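# Right a lying gift box and open its lid

## Task

A closed gift box is lying on one of its sides on the table. Turn it so it rests on its bottom, then swing the lid open until it is roughly upright or tipped back beyond upright. Concealed magnets keep the lid's flap closed, so it must be pulled free of them.

## Robot and tools

Robot: a single arm with low-cost, somewhat weak and loose joint drives, carrying a five-finger right hand. Two head cameras sit on a fixed stand beside the table; a third camera rides on the wrist.

Frames. Scene frame: origin on the table top straight below the arm base, +z up, +y to the left when looking along +x. The base sits at (0, 0, +0.158) m, almost level, yawed about 8 degrees (quat_wxyz +0.998, -0.002, +0.001, +0.070). Every pose, velocity, target, offset and camera pose is expressed in the arm's base frame. Reported positions can be wrong by a few centimetres, more at long reach.

Hand point: a spot fixed to the palm, 0.15 m out from the wrist flange along the fingers and 0.05 m in front of the palm. Its +z runs along straight fingers, +y out of the palm, +x across the palm away from the thumb. Straight fingertips reach 0.06-0.07 m past the point along +z and lie 0.06 m toward -y. A wrist bracket on the little-finger side sticks out up to 0.10 m across the palm and can collide. With fingers horizontal the wrist may hang below the point (up to 0.11 m palm down, 0.23 m palm up) and touch the table first.

Row format (14 numbers, each in [-1, 1], one list because there is one arm): dx, dy, dz, rx, ry, rz, little, ring, middle, index, thumb_bend, thumb_turn, force_limit, speed. The first six are an offset, not a pose: a shift and a rotation vector measured from the Hand target as it stood when the action began, along base-frame axes, turning about the target's position; 1.0 = 0.6 m or 180 degrees. Every row of an action counts from that same start, and a repeated offset moves further. The six motor numbers are absolute targets: +1 open/straight, -1 curled; thumb_turn +1 beside the palm, -1 opposite the fingers. force_limit maps -1..+1 to about 0..10 N at the fingertip (0..15 N for both thumb motors). speed maps -1..+0.48 linearly from nearly still to full; full beyond that (full travel 0.49 s). Sending 0 is a real command, so to keep the hand unchanged resend your last six motor numbers, force_limit and speed; at the start, read them from a first result. For a gentle grip close with speed -0.94 or below. Thumb turned in front plus fingers can hold objects 0.035-0.065 m thick, or a handle down to about 0.025 m.

Tools:
- execute_actions: actions = list of actions; each action is up to 15 rows, one per 1/30 s step; a shorter table repeats its last row. cameras = list of names, ["all"], or []; default shows all only when actions is empty.
- move: straight path from the Hand target toward target, which is one 14-number row or a list of up to 15 rows, all offsets counted from the same starting Hand target. speed in m/s, 0.002 to 3.6 (default 0.25; turns up to twice that in rad/s), one number or one per target. blend in m rounds corners in a list (0 = stop at each). stop_force in N, 3 to 120, ends the path when the wrist sensor feels that much push against the motion; do not use it when leaving a contact or while turning the hand. zero (default true) re-zeroes before such a move. blocking=false returns after about 0.5 s while the move continues (not allowed with stop_force). The path does not avoid obstacles; faster moves overshoot and hit harder.
- wait: seconds 0 to 10; the arm holds its last command.
- stop: brakes a running move.
- zoom_image: camera (cam_head_left, cam_head_right, cam_wrist), region [x0, y0, x1, y1] in pixels, at most 504 by 504, from the newest images.
- show_instructions: shows the reference image pages.
- zero_wrist_force: resets the wrist force baseline.
- finished_scene: scene = current scene number; ends the scene irreversibly.

Results: end_effector_position (m) and end_effector_quat_wxyz, velocities, Hand target (your last commanded pose after clipping; next offsets start here; the hand often rests a bit short of it, and waiting does not close the gap), joint positions and torques, Wrist force and Wrist torque in the hand point's own axes plus the peak since last shown, hand_measured, hand_stopped_by (moving, target, force, stalled, fault), hand_load_n (positive = finger pushed open; a drop to near 0 means grip lost), hand_force_limit, hand_speed. A move adds a move: line: done (within 3 mm and 2 degrees), off_target, moving, held or fault, plus limits such as paced or held. Neither done nor off_target proves there was no contact.

Control notes: commanded orientation is clipped to 32 degrees from the measured one each step. Arm motion lags commands by about 0.09 s or 0.17-0.22 s. Joint speed is capped near 2.36 rad/s. Do not route paths close to the base; go around it. To end a push, command back past the current hand point.

Cameras: cam_head_left and cam_head_right (896x504, pinhole, share a bar) and cam_wrist (672x504, fisheye). Calibration gives K, distortion and T_world_to_cam mapping base frame to camera; fixed cameras may be off by up to about 2.3 degrees and 9 mm.

Avoid: the box or anything else leaving the table (fails the task); drops, releasing moving parts, slams and hard pushes. The arm is stiff: aiming even slightly past a firm contact can fault. A joint torque over its limit (N m: 102, 102, 84.7, 15.3, 16.2, 14.2) or an external force near 150 N stops the arm for 10 s. Wrist joints can only add about 10 N m. Motors heat when holding loads, stretched out, or pushing; above 70 °C a MOTOR HOT line appears, and at 85 °C the arm brakes for 30-60 s. Avoid overloading fingers by pushing, twisting or swinging loads.

Each tool is called after "Call:" in YAML: its name, and indented under it one key for each argument.

Reference images:

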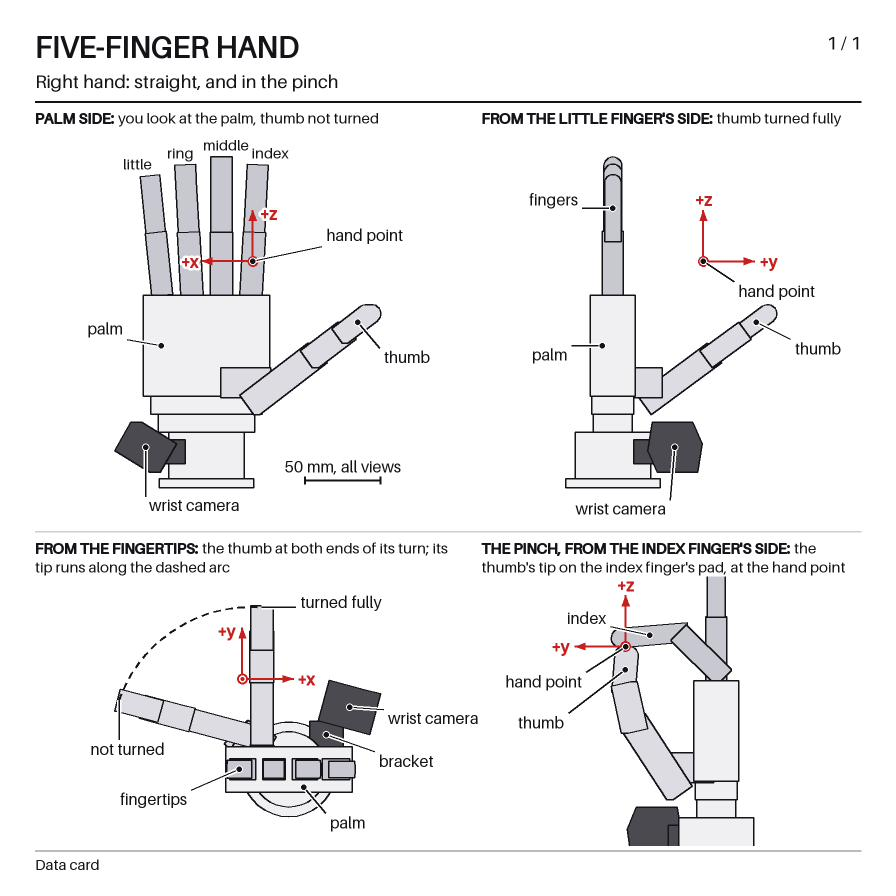

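## Session

Call:
execute_actions:
  actions: []

Scene clock: 0.00 s.
end_effector_position=(+0.2085, -0.2639, +0.0012) hand_measured=(+1.000, +1.000, +1.000, +1.000, +1.000, +1.000) hand_load_n=(+0.0, +0.0, +0.0, +0.0, +0.0, +0.0) hand_stopped_by=(target, target, target, target, target, target) hand_force_limit=0.00 hand_speed=-0.80 end_effector_quat_wxyz=(-0.176, -0.257, +0.950, +0.022)
Joint positions: [-1.127 -0.957 1.765 0.875 1.911 -3.207]
Joint velocities: within noise
Joint torques (N m): no reading
Motor temperatures (°C): [36 41 31 38 39 38]
Wrist force (N): no reading
Wrist torque (N m): no reading
Wrist force, peak (N): no reading
Hand target: +0.2085, -0.2639, +0.0012; -0.176, -0.257, +0.950, +0.022

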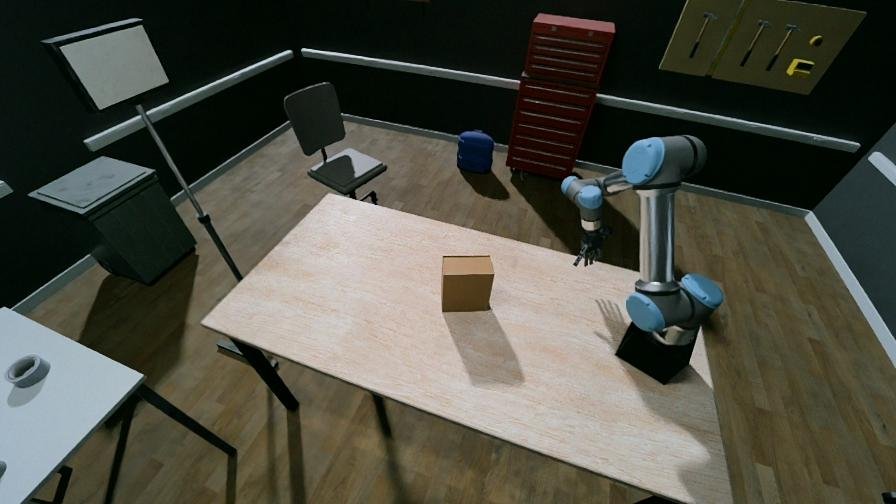

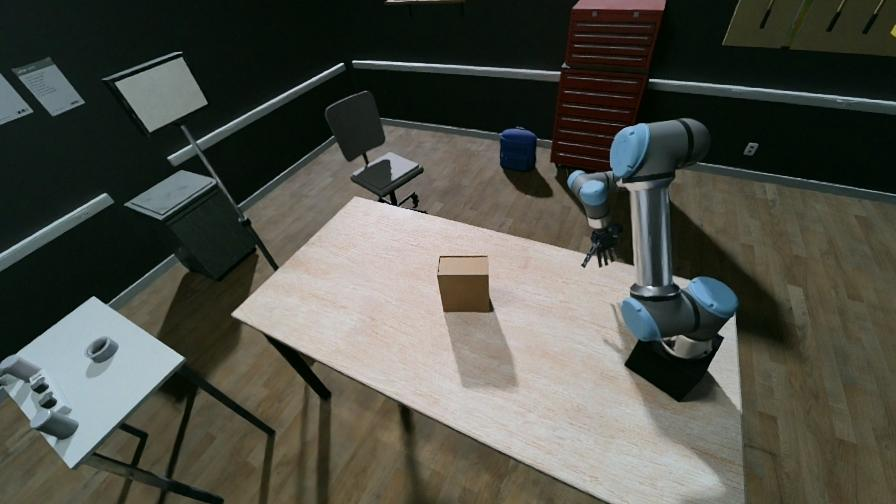

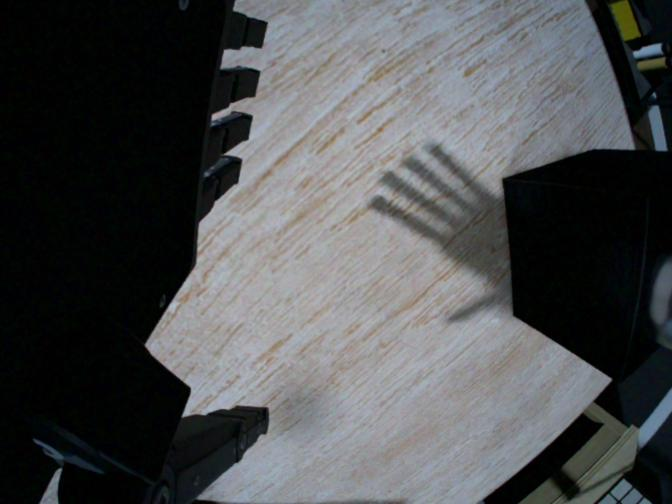

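Call:
zoom_image:
  camera: "cam_head_left"
  region: [410, 230, 540, 340]

Call:
zoom_image:
  camera: "cam_head_right"
  region: [410, 230, 540, 340]

Scaled by 3.877 from the camera's 896x504 image, which has a finer 1280x720 frame.

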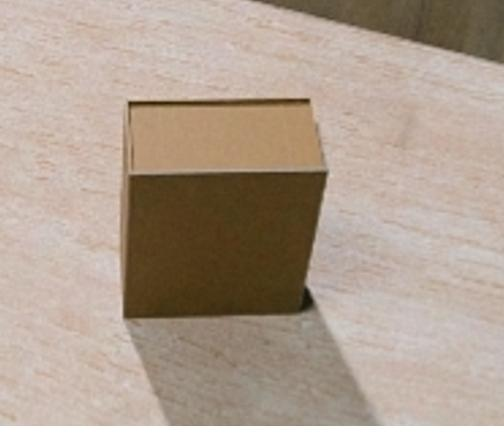

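Scaled by 3.877 from the camera's 896x504 image, which has a finer 1280x720 frame.

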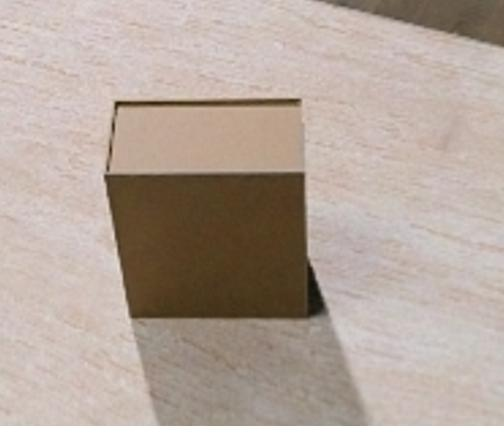

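Call:
zoom_image:
  camera: "cam_head_left"
  region: [436, 250, 500, 286]

Call:
zoom_image:
  camera: "cam_head_right"
  region: [430, 250, 494, 286]

Scaled by 7.875 from the camera's 896x504 image, which has a finer 1280x720 frame.

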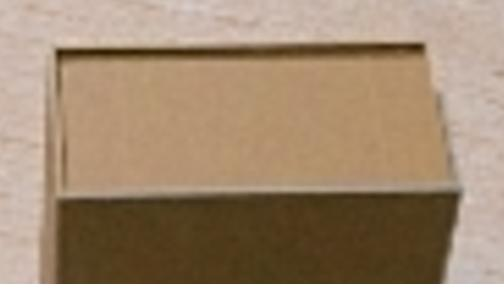

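Scaled by 7.875 from the camera's 896x504 image, which has a finer 1280x720 frame.

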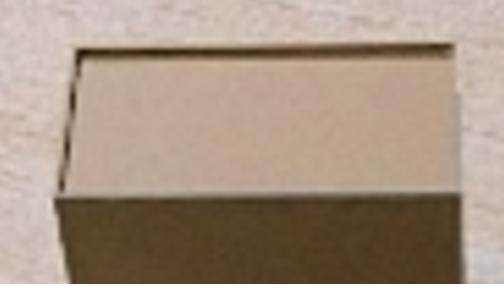

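Call:
move:
  target:
    - [0.1, 0.05, 0.33, -0.08, -0.07, -0.014, 1, 1, 1, 1, 1, -1, 0, 0.2]
    - [0.814, 0.34, 0.34, -0.2313, -0.2026, -0.0414, 1, 1, 1, 1, 1, -1, 0, 0.2]
  speed: 0.5
  blend: [0.08, 0]
  cameras: ["all"]

Scene clock: 428.23 s.
end_effector_position=(+0.6969, -0.0599, +0.2052) hand_measured=(+1.000, +1.000, +1.000, +1.000, +1.000, -1.000) hand_load_n=(+0.0, +0.0, +0.0, +0.0, +0.0, +0.0) hand_stopped_by=(target, target, target, target, target, target) hand_force_limit=0.00 hand_speed=0.20 end_effector_quat_wxyz=(+0.047, -0.113, +0.917, -0.379)
Joint positions: [-0.112 -0.696 0.639 1.293 2.294 -2.056]
Joint torques (N m): [5.92 -31.58 -32.16 5.74 2.83 1.62]
Wrist force (N): [0.5 1.5 -0.5]
Wrist torque (N m): [0.16 -0.11 -0.01]
Wrist force, peak (N): [-2.2 6.4 -3.5]
Hand target: +0.6969, -0.0599, +0.2052; +0.047, -0.113, +0.917, -0.379
Off the commanded pose: 0.000 m, 0 deg.
move: done
camera_calibration:
cam_wrist: T_world_to_cam=[[-0.44959, 0.589168, -0.671379, 0.483127], [0.676786, 0.715217, 0.174427, -0.466392], [0.582949, -0.375959, -0.720295, -0.164476], [0, 0, 0, 1]] pos_world=[0.628738, -0.0129075, 0.287241]

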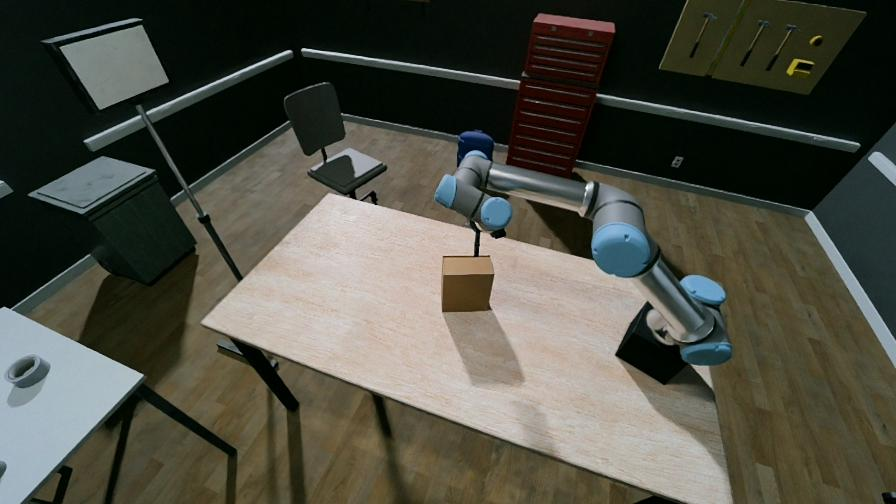

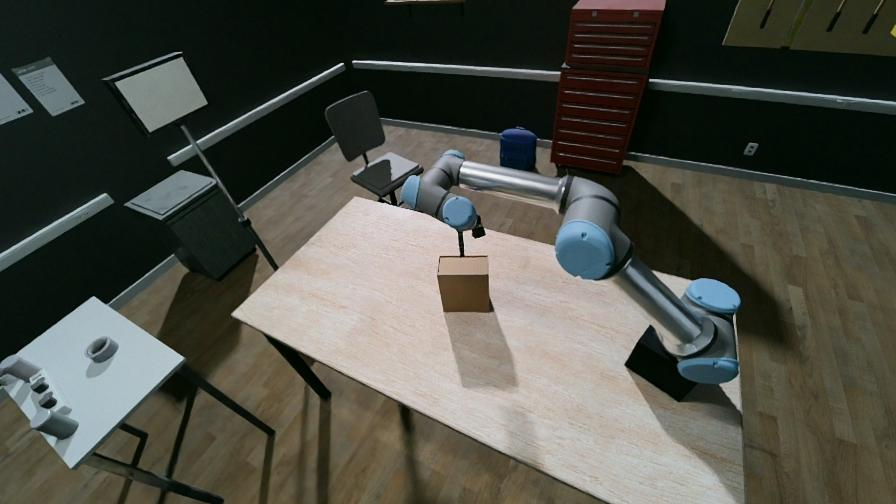

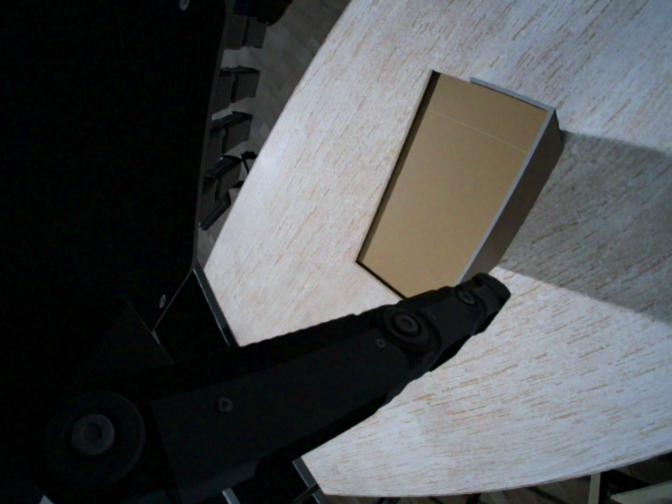

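Call:
zoom_image:
  camera: "cam_head_left"
  region: [420, 150, 540, 290]

Call:
zoom_image:
  camera: "cam_head_right"
  region: [400, 150, 520, 290]

Scaled by 3.600 from the camera's 896x504 image, which has a finer 1280x720 frame.

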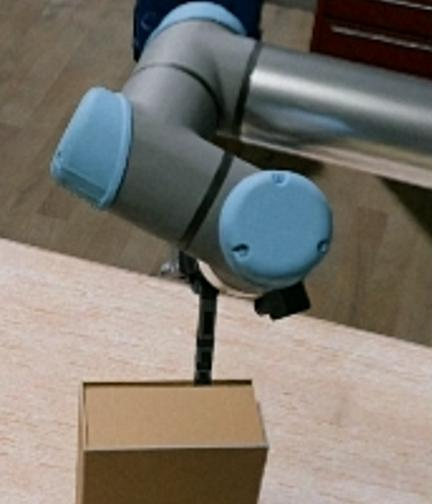

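Scaled by 3.600 from the camera's 896x504 image, which has a finer 1280x720 frame.

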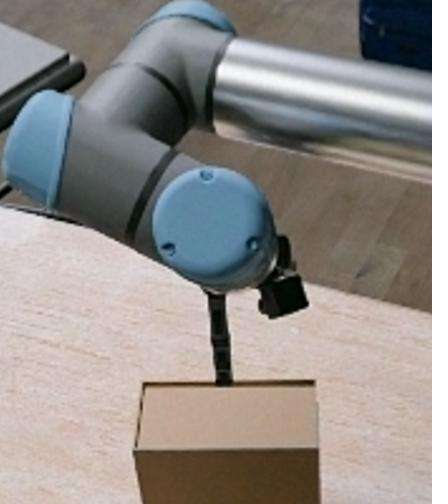

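Call:
move:
  target: [0.0275, -0.007, -0.18, 0, 0, 0, 1, 1, 1, 1, 1, -1, 0, 0.2]
  speed: 0.3
  cameras: ["all"]

Call:
zoom_image:
  camera: "cam_head_left"
  region: [420, 190, 520, 290]

Call:
zoom_image:
  camera: "cam_head_right"
  region: [410, 190, 510, 290]

Scene clock: 476.47 s.
end_effector_position=(+0.7133, -0.0640, +0.0973) hand_measured=(+1.000, +1.000, +1.000, +1.000, +1.000, -1.000) hand_load_n=(+0.0, +0.0, +0.0, +0.0, +0.0, +0.0) hand_stopped_by=(target, target, target, target, target, target) hand_force_limit=0.00 hand_speed=0.20 end_effector_quat_wxyz=(+0.047, -0.113, +0.917, -0.379)
Joint positions: [-0.115 -0.619 0.77 1.081 2.293 -2.06]
Joint torques (N m): [-5.98 -31.74 -31.83 -1.17 -0.03 -0.8]
Wrist force (N): [0.4 1.4 -0.5]
Wrist torque (N m): [0.15 -0.09 -0.02]
Wrist force, peak (N): [0.7 2.8 0.5]
Hand target: +0.7134, -0.0641, +0.0972; +0.047, -0.113, +0.917, -0.379
Off the commanded pose: 0.000 m, 0 deg.
move: done
camera_calibration:
cam_wrist: T_world_to_cam=[[-0.449781, 0.5893, -0.671135, 0.420615], [0.676939, 0.715117, 0.174248, -0.455735], [0.582624, -0.375944, -0.720566, -0.253077], [0, 0, 0, 1]] pos_world=[0.645138, -0.0171073, 0.179341]

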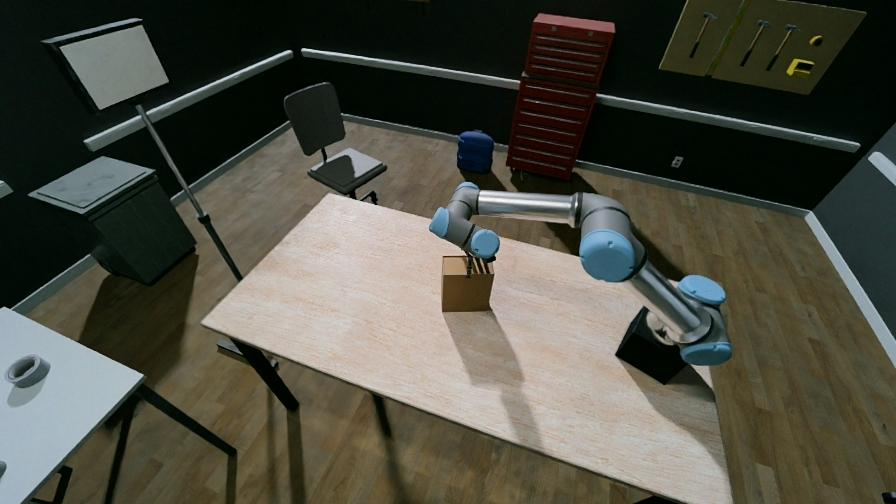

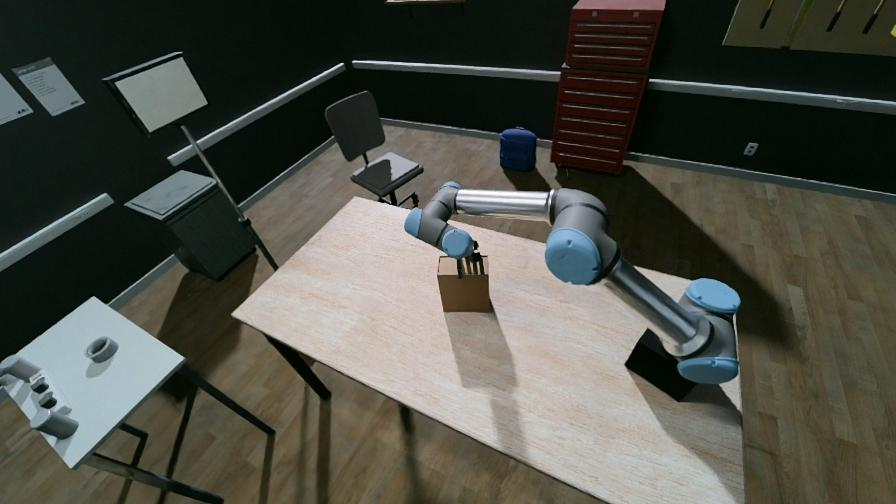

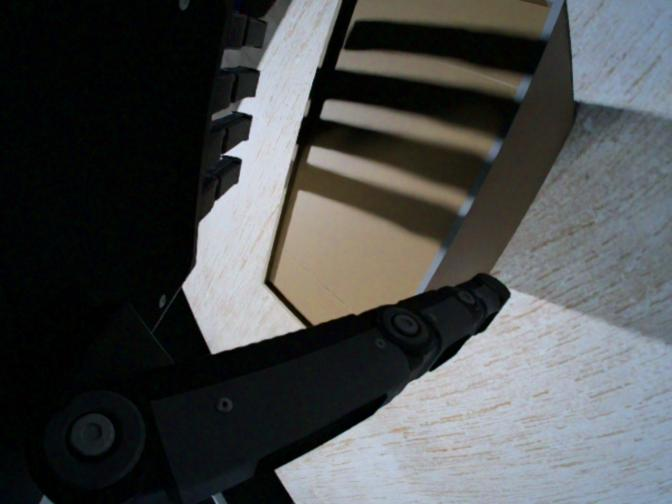

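Scaled by 5.040 from the camera's 896x504 image, which has a finer 1280x720 frame.

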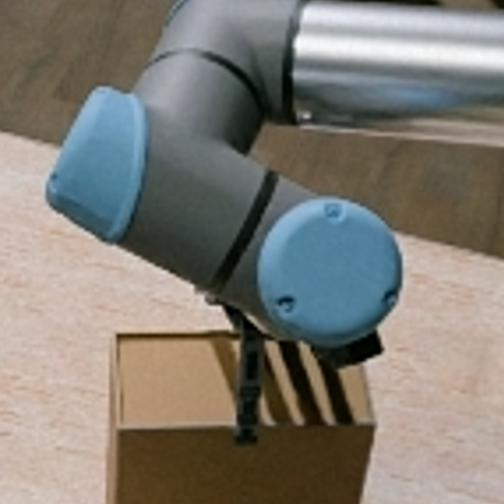

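Scaled by 5.040 from the camera's 896x504 image, which has a finer 1280x720 frame.

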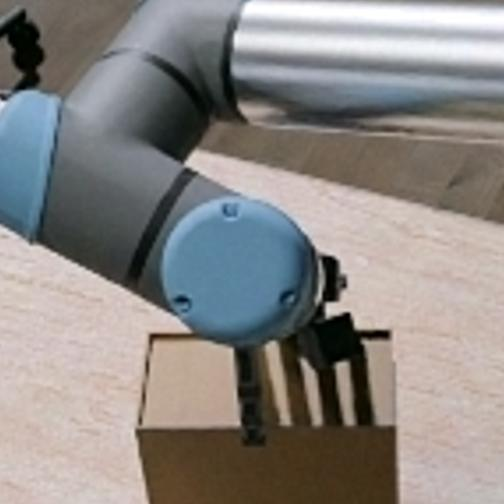

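Call:
move:
  target: [-0.0016, 0.0065, -0.075, 0, 0, 0, 1, 1, 1, 1, 1, -1, 0, 0.2]
  speed: 0.1
  stop_force: 6

Call:
move:
  target: [0, 0, 0, 0, 0, 0, 0.3, 0.3, 0.3, 0.3, 1, -1, -0.7, -0.7]
  cameras: ["all"]

Scene clock: 499.90 s.
end_effector_position=(+0.7123, -0.0609, +0.0605) hand_measured=(+1.000, +1.000, +1.000, +1.000, +1.000, -1.000) hand_load_n=(+0.0, -0.5, +0.0, +0.0, +0.0, +0.0) hand_stopped_by=(target, target, target, target, target, target) hand_force_limit=0.00 hand_speed=0.20 end_effector_quat_wxyz=(+0.046, -0.113, +0.917, -0.379)
Joint positions: [-0.111 -0.597 0.825 1.01 2.295 -2.054]
Joint torques (N m): [-5.24 -78.38 -31.36 5.35 0.41 -0.84]
Wrist force (N): [0.8 0.2 0.1]
Wrist torque (N m): [0.11 -0.14 -0.01]
Wrist force, peak (N): [-1.5 -8.7 -5.6]
Hand target: +0.7123, -0.0609, +0.0605; +0.046, -0.113, +0.917, -0.379 (not the last commanded pose)
Off the commanded pose: 0.008 m, 0 deg.
move: contact

Scene clock: 500.40 s.
end_effector_position=(+0.7124, -0.0609, +0.0606) hand_measured=(+0.892, +0.920, +0.948, +0.976, +1.000, -1.000) hand_load_n=(+2.0, +0.0, +0.0, +0.0, +0.0, +0.0) hand_stopped_by=(force, force, force, force, target, target) hand_force_limit=-0.70 hand_speed=-0.70 end_effector_quat_wxyz=(+0.046, -0.113, +0.917, -0.379)
Joint positions: [-0.111 -0.597 0.825 1.01 2.295 -2.054]
Joint torques (N m): [-2.17 -60.95 -20.38 3.7 1.07 -0.66]
Wrist force (N): [0.9 -2.1 -1.5]
Wrist torque (N m): [0.19 -0.03 -0.23]
Wrist force, peak (N): [0.7 -6.2 -2.1]
Hand target: +0.7123, -0.0609, +0.0605; +0.046, -0.113, +0.917, -0.379
Off the commanded pose: 0.000 m, 0 deg.
move: done
camera_calibration:
cam_wrist: T_world_to_cam=[[-0.449862, 0.589523, -0.670885, 0.393713], [0.677316, 0.714828, 0.173963, -0.451226], [0.582123, -0.376142, -0.720868, -0.277431], [0, 0, 0, 1]] pos_world=[0.644238, -0.0139072, 0.142642]

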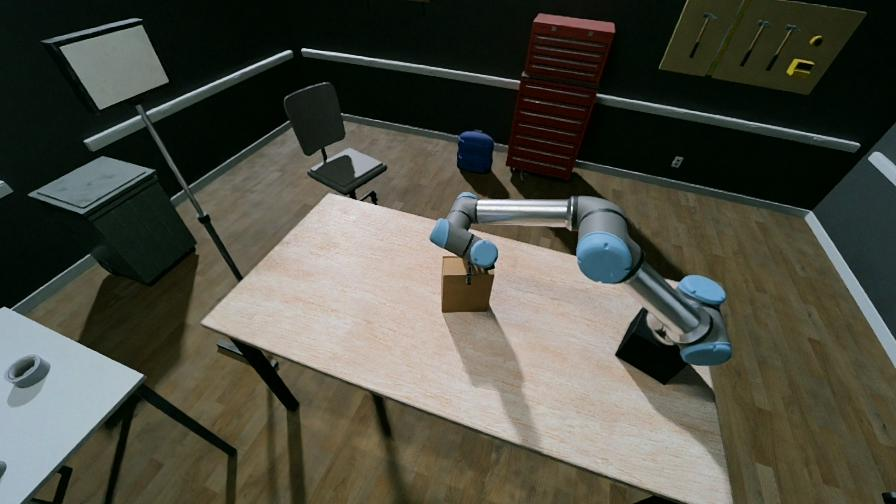

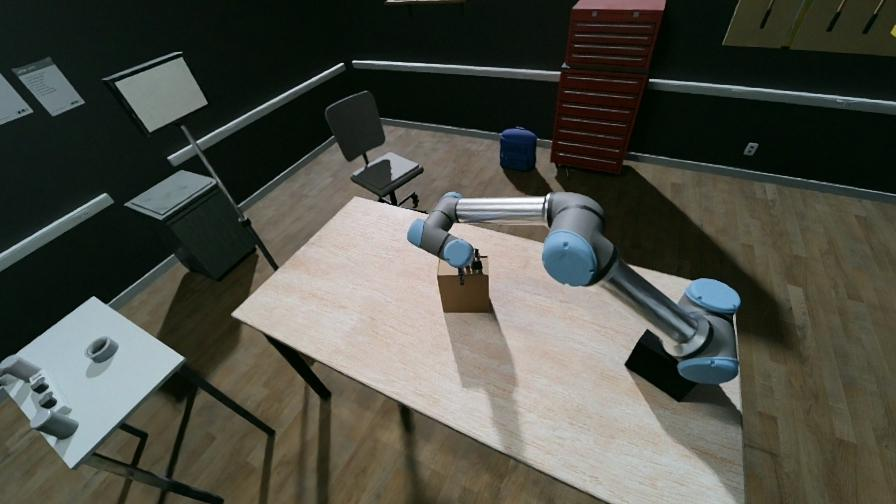

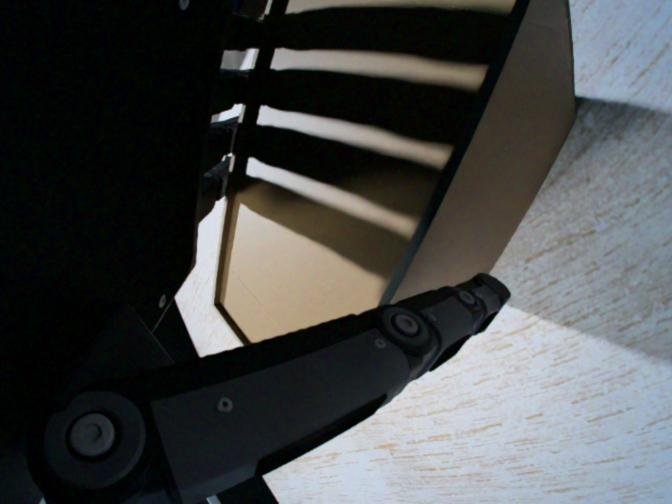

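Call:
move:
  target: [0.0013, -0.0057, 0.0833, -0.0808, -0.0202, 0, 1, 1, 1, 1, 1, -1, -0.3, 0]
  speed: 0.25
  cameras: ["all"]

Call:
zoom_image:
  camera: "cam_head_left"
  region: [420, 190, 520, 290]

Call:
zoom_image:
  camera: "cam_head_right"
  region: [410, 190, 510, 290]

Scene clock: 718.23 s.
end_effector_position=(+0.7131, -0.0643, +0.1104) hand_measured=(+1.000, +1.000, +1.000, +1.000, +1.000, -1.000) hand_load_n=(+0.0, +0.0, +0.0, +0.0, +0.0, +0.0) hand_stopped_by=(target, target, target, target, target, target) hand_force_limit=-0.30 hand_speed=0.00 end_effector_quat_wxyz=(+0.060, -0.106, +0.860, -0.496)
Joint positions: [-0.038 -0.64 0.86 0.904 2.552 -2.096]
Joint torques (N m): [6.07 -77.09 -1.1 -1.5 3.29 -1.45]
Wrist force (N): [0.7 1.9 -0.5]
Wrist torque (N m): [0.20 -0.12 0.08]
Wrist force, peak (N): [0.8 -4.0 -2.6]
Hand target: +0.7131, -0.0643, +0.1104; +0.060, -0.106, +0.860, -0.496
Off the commanded pose: 0.000 m, 0 deg.
move: done
camera_calibration:
cam_wrist: T_world_to_cam=[[-0.402273, 0.398891, -0.824052, 0.400216], [0.670867, 0.740923, 0.0311586, -0.435893], [0.622988, -0.540295, -0.565656, -0.300071], [0, 0, 0, 1]] pos_world=[0.640363, 0.00119355, 0.173644]

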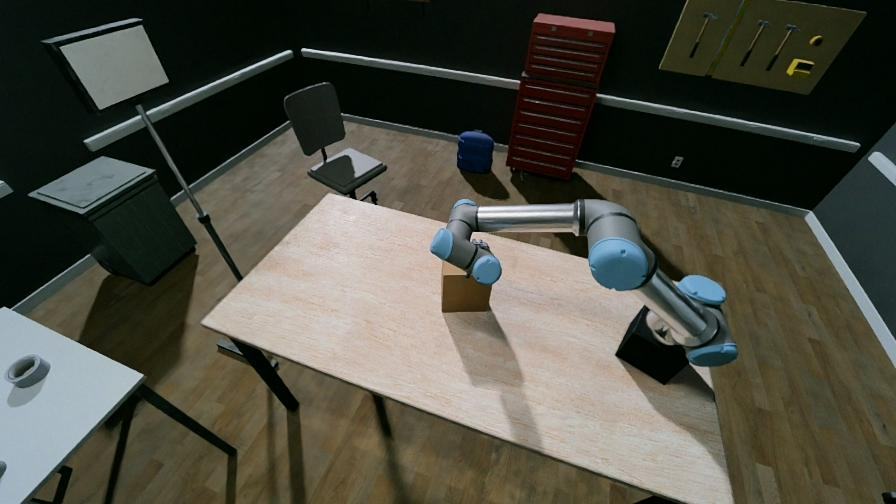

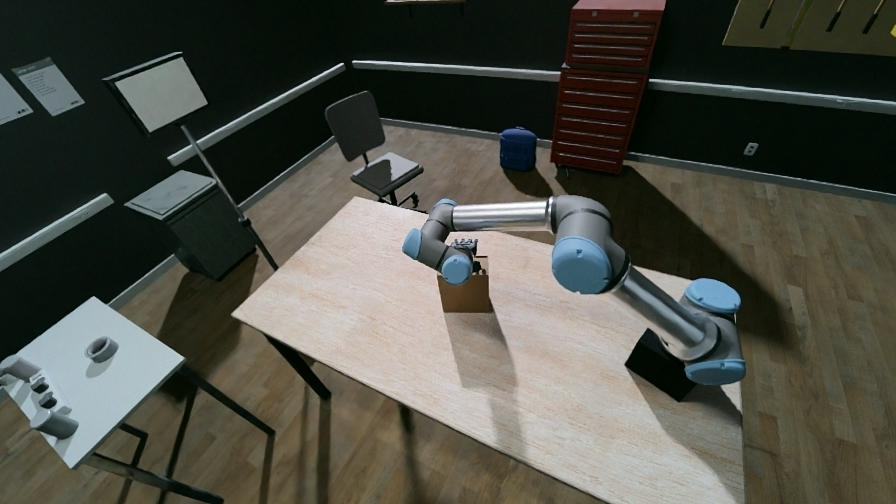

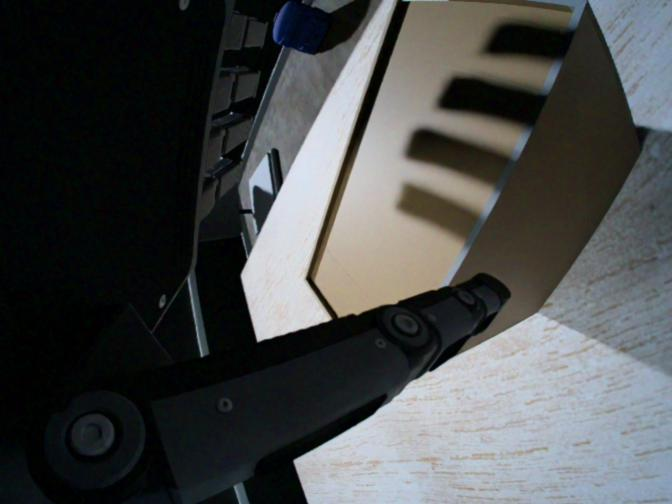

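Scaled by 5.040 from the camera's 896x504 image, which has a finer 1280x720 frame.

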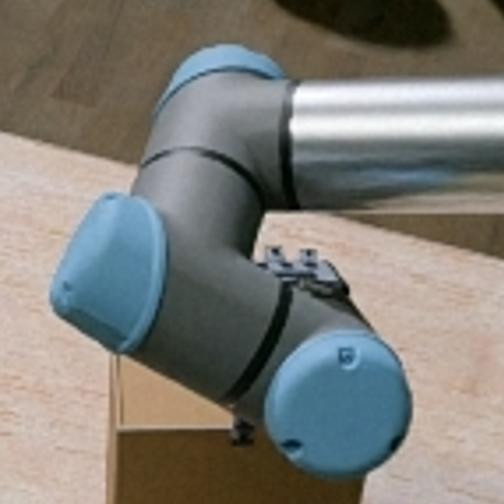

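Scaled by 5.040 from the camera's 896x504 image, which has a finer 1280x720 frame.

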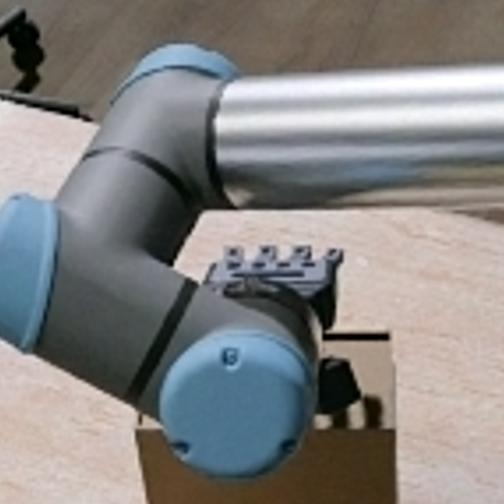

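Call:
move:
  target: [0.0016, -0.0065, -0.089, 0, 0, 0, 1, 1, 1, 1, 1, -1, -0.3, 0]
  speed: 0.12
  stop_force: 6

Call:
move:
  target: [0, 0, 0, 0, 0, 0, 0.5, 0.5, 0.5, 0.5, 1, -1, -0.6, -0.5]
  cameras: ["cam_wrist", "cam_head_right"]

Scene clock: 727.17 s.
end_effector_position=(+0.7141, -0.0682, +0.0570) hand_measured=(+1.000, +1.000, +1.000, +1.000, +1.000, -1.000) hand_load_n=(+0.0, -0.5, +0.0, +0.0, +0.0, +0.0) hand_stopped_by=(target, target, target, target, target, target) hand_force_limit=-0.30 hand_speed=0.00 end_effector_quat_wxyz=(+0.060, -0.106, +0.860, -0.496)
Joint positions: [-0.044 -0.598 0.918 0.795 2.549 -2.106]
Joint torques (N m): [-7.3 -31.63 -1.93 -1.32 0.11 -1.46]
Wrist force (N): [0.4 2.0 -0.6]
Wrist torque (N m): [0.22 -0.09 0.06]
Wrist force, peak (N): [0.4 2.9 -0.2]
Hand target: +0.7141, -0.0682, +0.0570; +0.060, -0.106, +0.860, -0.496
Off the commanded pose: 0.000 m, 0 deg.
move: done

Scene clock: 727.67 s.
end_effector_position=(+0.7141, -0.0682, +0.0570) hand_measured=(+0.776, +0.822, +0.866, +0.866, +1.000, -1.000) hand_load_n=(+3.0, +0.0, +0.0, +0.0, +0.0, +0.0) hand_stopped_by=(force, force, force, force, target, target) hand_force_limit=-0.60 hand_speed=-0.50 end_effector_quat_wxyz=(+0.060, -0.106, +0.860, -0.496)
Joint positions: [-0.044 -0.598 0.918 0.795 2.549 -2.106]
Joint torques (N m): [-4.2 -31.33 -2.07 0.25 0.87 -0.08]
Wrist force (N): [0.8 -2.9 -1.6]
Wrist torque (N m): [0.18 -0.02 -0.19]
Wrist force, peak (N): [-0.1 -7.7 -1.3]
Hand target: +0.7141, -0.0682, +0.0570; +0.060, -0.106, +0.860, -0.496
Off the commanded pose: 0.000 m, 0 deg.
move: done
camera_calibration:
cam_wrist: T_world_to_cam=[[-0.40225, 0.398714, -0.824149, 0.358166], [0.670822, 0.740968, 0.0310569, -0.431969], [0.623051, -0.540365, -0.56552, -0.333064], [0, 0, 0, 1]] pos_world=[0.641363, -0.00270687, 0.120243]
Images, in order (width x height): cam_head_right 896x504, cam_wrist 672x504.

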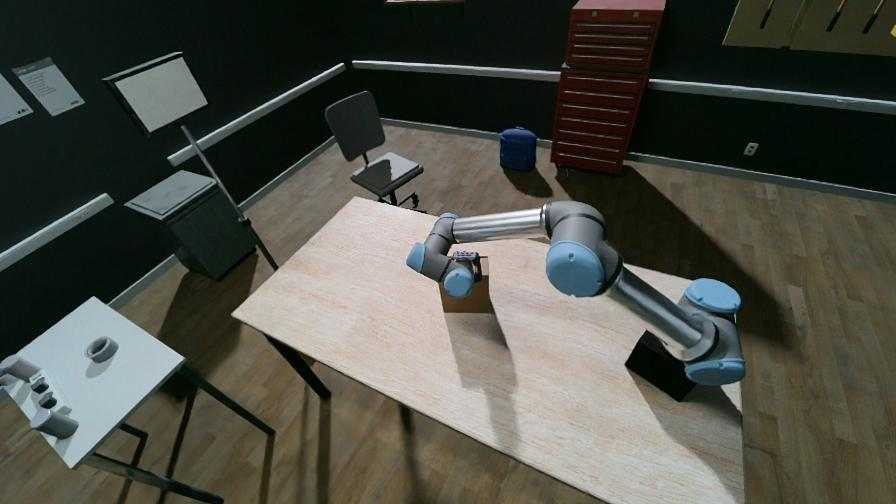

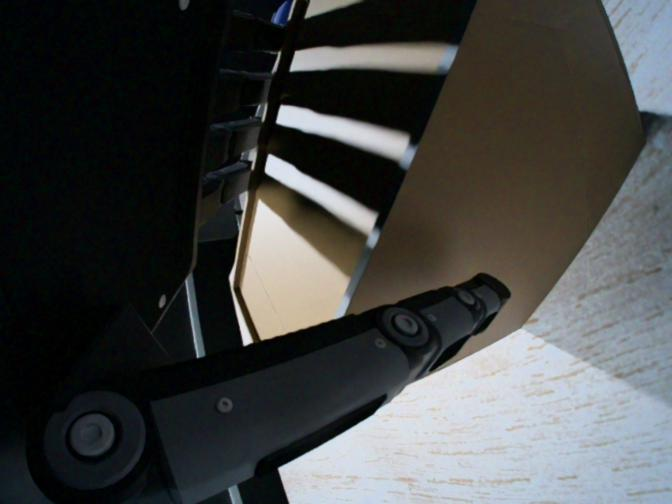

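Call:
move:
  target: [0.0032, -0.0129, 0, 0, 0, 0, 0.5, 0.5, 0.5, 0.5, 1, -1, -0.6, -0.5]
  speed: 0.05

Call:
move:
  target: [0, 0, 0, 0, 0, 0, 0.3, 0.3, 0.3, 0.3, 1, -1, -0.4, -0.6]
  cameras: ["cam_wrist"]

Scene clock: 735.43 s.
end_effector_position=(+0.7160, -0.0758, +0.0570) hand_measured=(+0.776, +0.822, +0.866, +0.866, +1.000, -1.000) hand_load_n=(+0.0, +0.0, +0.0, +0.0, +0.0, +0.0) hand_stopped_by=(force, force, force, force, target, target) hand_force_limit=-0.60 hand_speed=-0.50 end_effector_quat_wxyz=(+0.060, -0.106, +0.860, -0.496)
Joint positions: [-0.056 -0.599 0.917 0.782 2.544 -2.125]
Joint torques (N m): [-5.35 -78.47 -31.81 -1.26 -0.05 -1.38]
Wrist force (N): [0.6 1.9 -0.5]
Wrist torque (N m): [0.20 -0.12 0.07]
Wrist force, peak (N): [1.1 -3.1 -1.8]
Hand target: +0.7160, -0.0759, +0.0570; +0.060, -0.106, +0.860, -0.496
Off the commanded pose: 0.000 m, 0 deg.
move: done

Scene clock: 735.93 s.
end_effector_position=(+0.7160, -0.0759, +0.0571) hand_measured=(+0.706, +0.714, +0.686, +0.724, +1.000, -1.000) hand_load_n=(-0.5, +0.0, +2.5, +0.0, +0.0, +0.0) hand_stopped_by=(force, force, force, force, target, target) hand_force_limit=-0.40 hand_speed=-0.60 end_effector_quat_wxyz=(+0.061, -0.106, +0.860, -0.496)
Joint positions: [-0.056 -0.6 0.917 0.782 2.544 -2.125]
Joint torques (N m): [-4.51 -64.26 -21.2 -0.63 0.37 -1.15]
Wrist force (N): [-0.2 -2.4 -0.9]
Wrist torque (N m): [0.19 -0.12 -0.06]
Wrist force, peak (N): [-1.2 -7.4 -1.0]
Hand target: +0.7160, -0.0759, +0.0570; +0.060, -0.106, +0.860, -0.496
Off the commanded pose: 0.000 m, 0 deg.
move: done
camera_calibration:
cam_wrist: T_world_to_cam=[[-0.402118, 0.398711, -0.824215, 0.362006], [0.670813, 0.740972, 0.0311666, -0.427548], [0.623147, -0.540361, -0.565419, -0.338426], [0, 0, 0, 1]] pos_world=[0.643263, -0.0104069, 0.120344]
Images, in order (width x height): cam_wrist 672x504.

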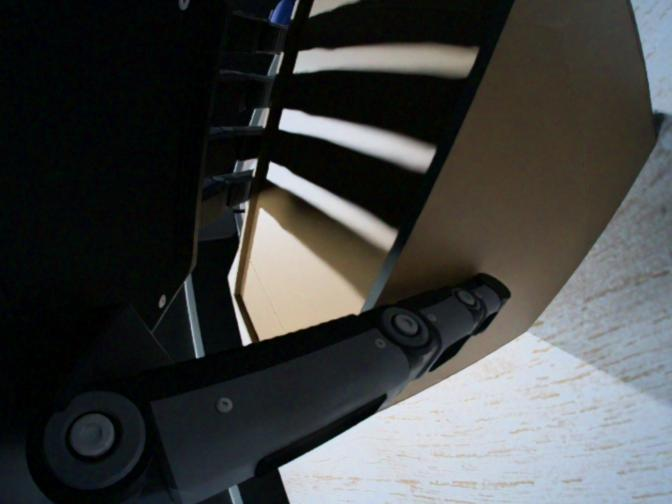

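Call:
move:
  target: [0.004, -0.0208, 0, 0, 0, -0.1667, 0.3, 0.3, 0.3, 0.3, 1, -1, -0.4, -0.6]
  speed: 0.12
  cameras: ["all"]

Call:
zoom_image:
  camera: "cam_head_right"
  region: [400, 220, 530, 330]

Call:
zoom_image:
  camera: "cam_head_left"
  region: [410, 220, 540, 330]

Scene clock: 745.23 s.
end_effector_position=(+0.7172, -0.0827, +0.0565) hand_measured=(+0.706, +0.714, +0.688, +0.724, +1.000, -1.000) hand_load_n=(+0.0, +0.0, +4.0, +0.0, +0.5, +0.5) hand_stopped_by=(force, force, force, force, target, target) hand_force_limit=-0.40 hand_speed=-0.60 end_effector_quat_wxyz=(-0.003, +0.011, +0.866, -0.500)
Joint positions: [-0.042 -0.355 0.541 1.343 2.617 -1.612]
Joint torques (N m): [-5.32 -78.7 -1.03 -1.53 -0.52 -1.53]
Wrist force (N): [3.1 -5.9 -3.4]
Wrist torque (N m): [0.00 0.02 0.03]
Wrist force, peak (N): [-0.3 -9.0 -6.4]
Hand target: +0.7172, -0.0827, +0.0565; -0.003, +0.011, +0.866, -0.500 (not the last commanded pose)
Off the commanded pose: 0.006 m, 15 deg.
move: held (a check stopped the path); limits=held
pose unreachable: on one or more control steps of this call, first in action 0 (counted from 0), an arm could not follow its commanded pose, so it was not sent that pose on those steps. It may still have moved: this result reports where it is.
cause: moving toward the commanded pose would bring two parts of the arm too close to each other (joints 4 (wrist 1) to 6 (wrist 3) lie between them).
camera_calibration:
cam_wrist: T_world_to_cam=[[-0.277661, 0.489947, -0.826351, 0.283136], [0.841563, 0.538908, 0.0367487, -0.562823], [0.463332, -0.685223, -0.561954, -0.240777], [0, 0, 0, 1]] pos_world=[0.663826, -0.000397759, 0.119347]

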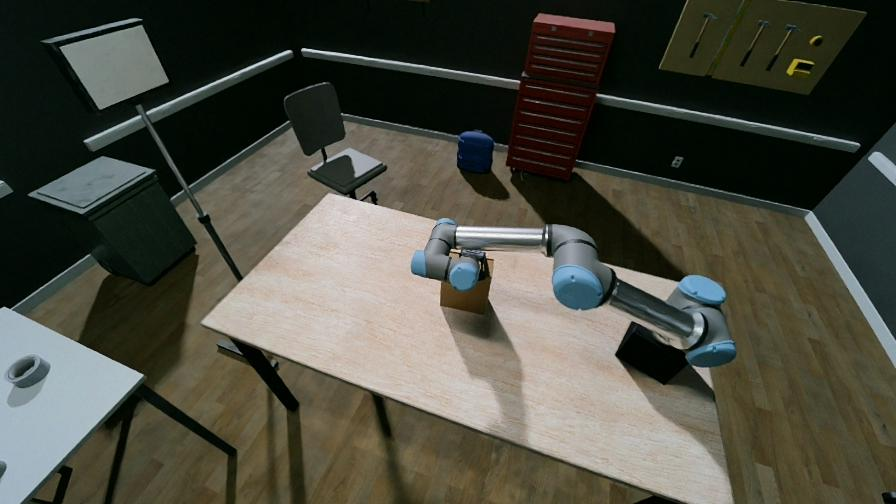

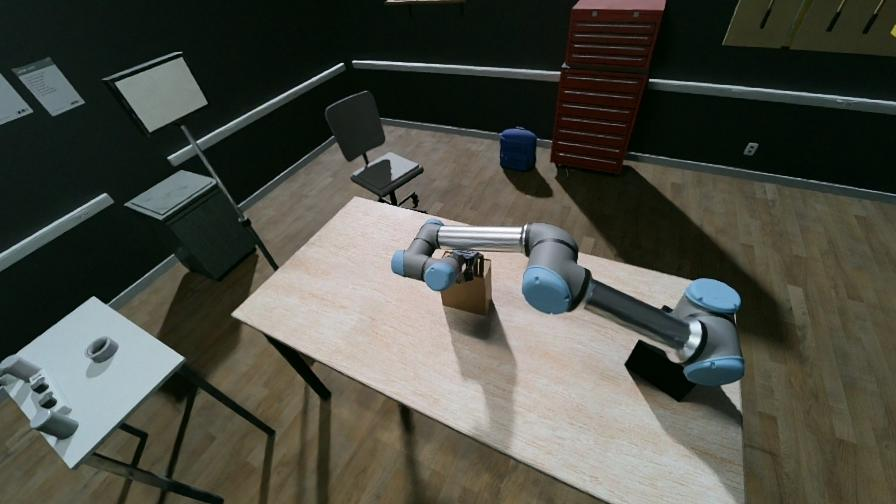

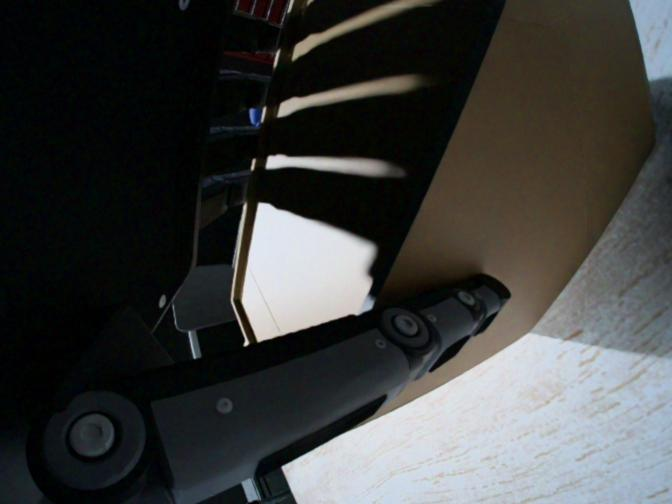

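Scaled by 3.877 from the camera's 896x504 image, which has a finer 1280x720 frame.

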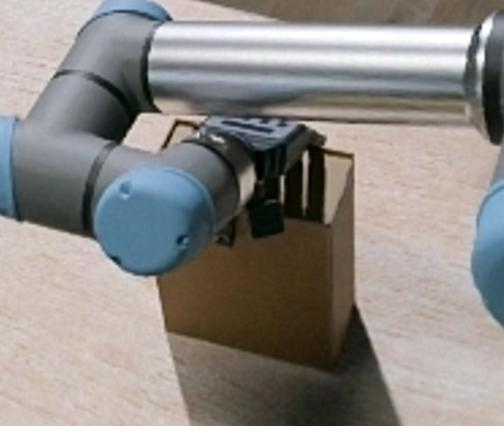

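Scaled by 3.877 from the camera's 896x504 image, which has a finer 1280x720 frame.

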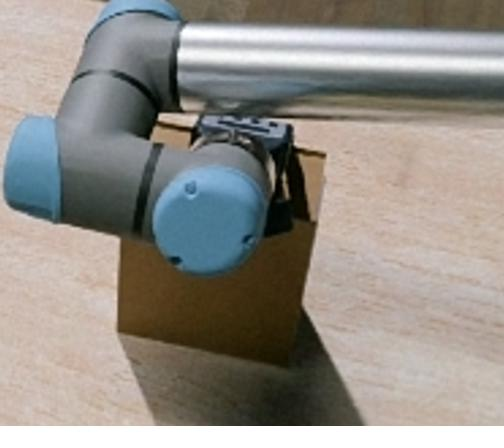

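Call:
move:
  target: [-0.1, 0, 0, 0, 0, 0, 0.3, 0.3, 0.3, 0.3, 1, -1, -0.4, -0.6]
  speed: 0.08
  cameras: ["cam_wrist", "cam_head_left"]

Call:
zoom_image:
  camera: "cam_head_left"
  region: [410, 220, 570, 330]

Scene clock: 843.67 s.
end_effector_position=(+0.6572, -0.0827, +0.0565) hand_measured=(+0.706, +0.714, +0.686, +0.724, +1.000, -1.000) hand_load_n=(+0.0, +0.0, +1.0, +0.0, +0.5, +0.0) hand_stopped_by=(force, force, force, force, target, target) hand_force_limit=-0.40 hand_speed=-0.60 end_effector_quat_wxyz=(-0.003, +0.011, +0.866, -0.500)
Joint positions: [-0.046 -0.558 0.947 1.132 2.616 -1.621]
Joint torques (N m): [-5.51 -77.4 -1.8 -0.33 -0.07 -1.52]
Motor temperatures (°C): [32 36 29 38 38 37]
Wrist force (N): [-0.3 -0.1 -0.1]
Wrist torque (N m): [0.14 -0.19 -0.01]
Wrist force, peak (N): [3.2 -7.2 -3.4]
Hand target: +0.6572, -0.0827, +0.0565; -0.003, +0.011, +0.866, -0.500
Off the commanded pose: 0.000 m, 0 deg.
move: done
camera_calibration:
cam_wrist: T_world_to_cam=[[-0.277661, 0.489947, -0.826351, 0.266476], [0.841563, 0.538908, 0.0367487, -0.512329], [0.463332, -0.685223, -0.561954, -0.212977], [0, 0, 0, 1]] pos_world=[0.603826, -0.000397759, 0.119347]
Images, in order (width x height): cam_head_left 896x504, cam_wrist 672x504.

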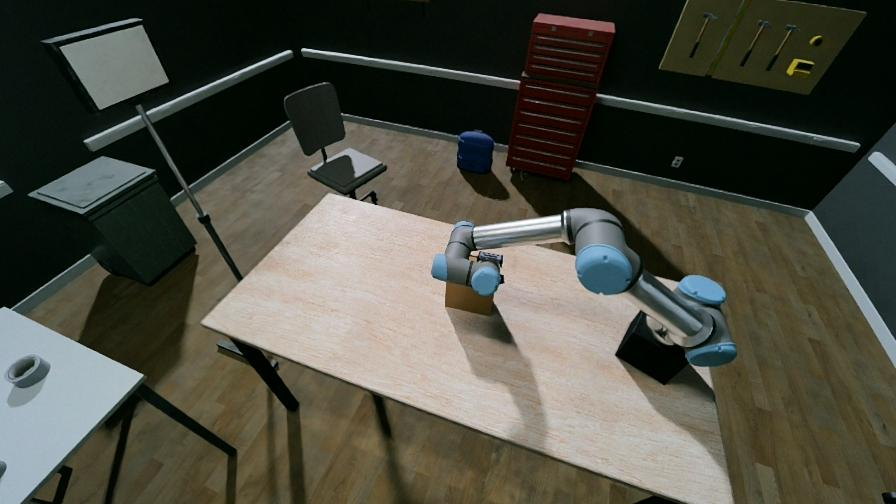

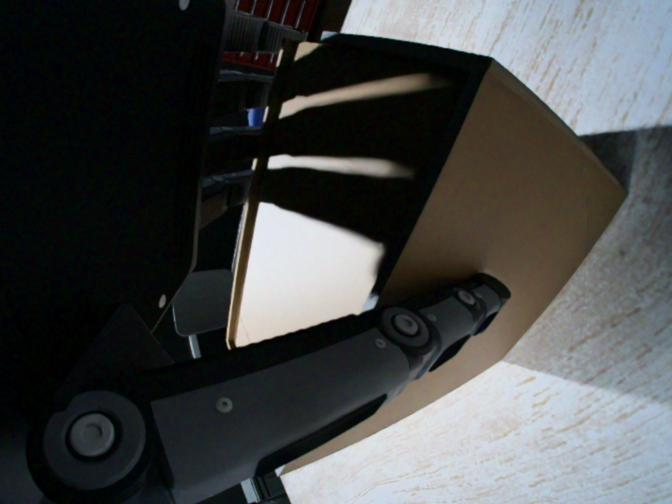

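Scaled by 3.150 from the camera's 896x504 image, which has a finer 1280x720 frame.

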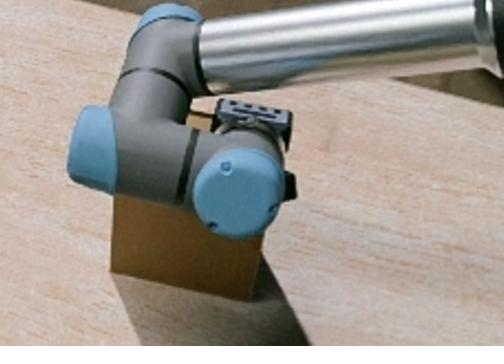

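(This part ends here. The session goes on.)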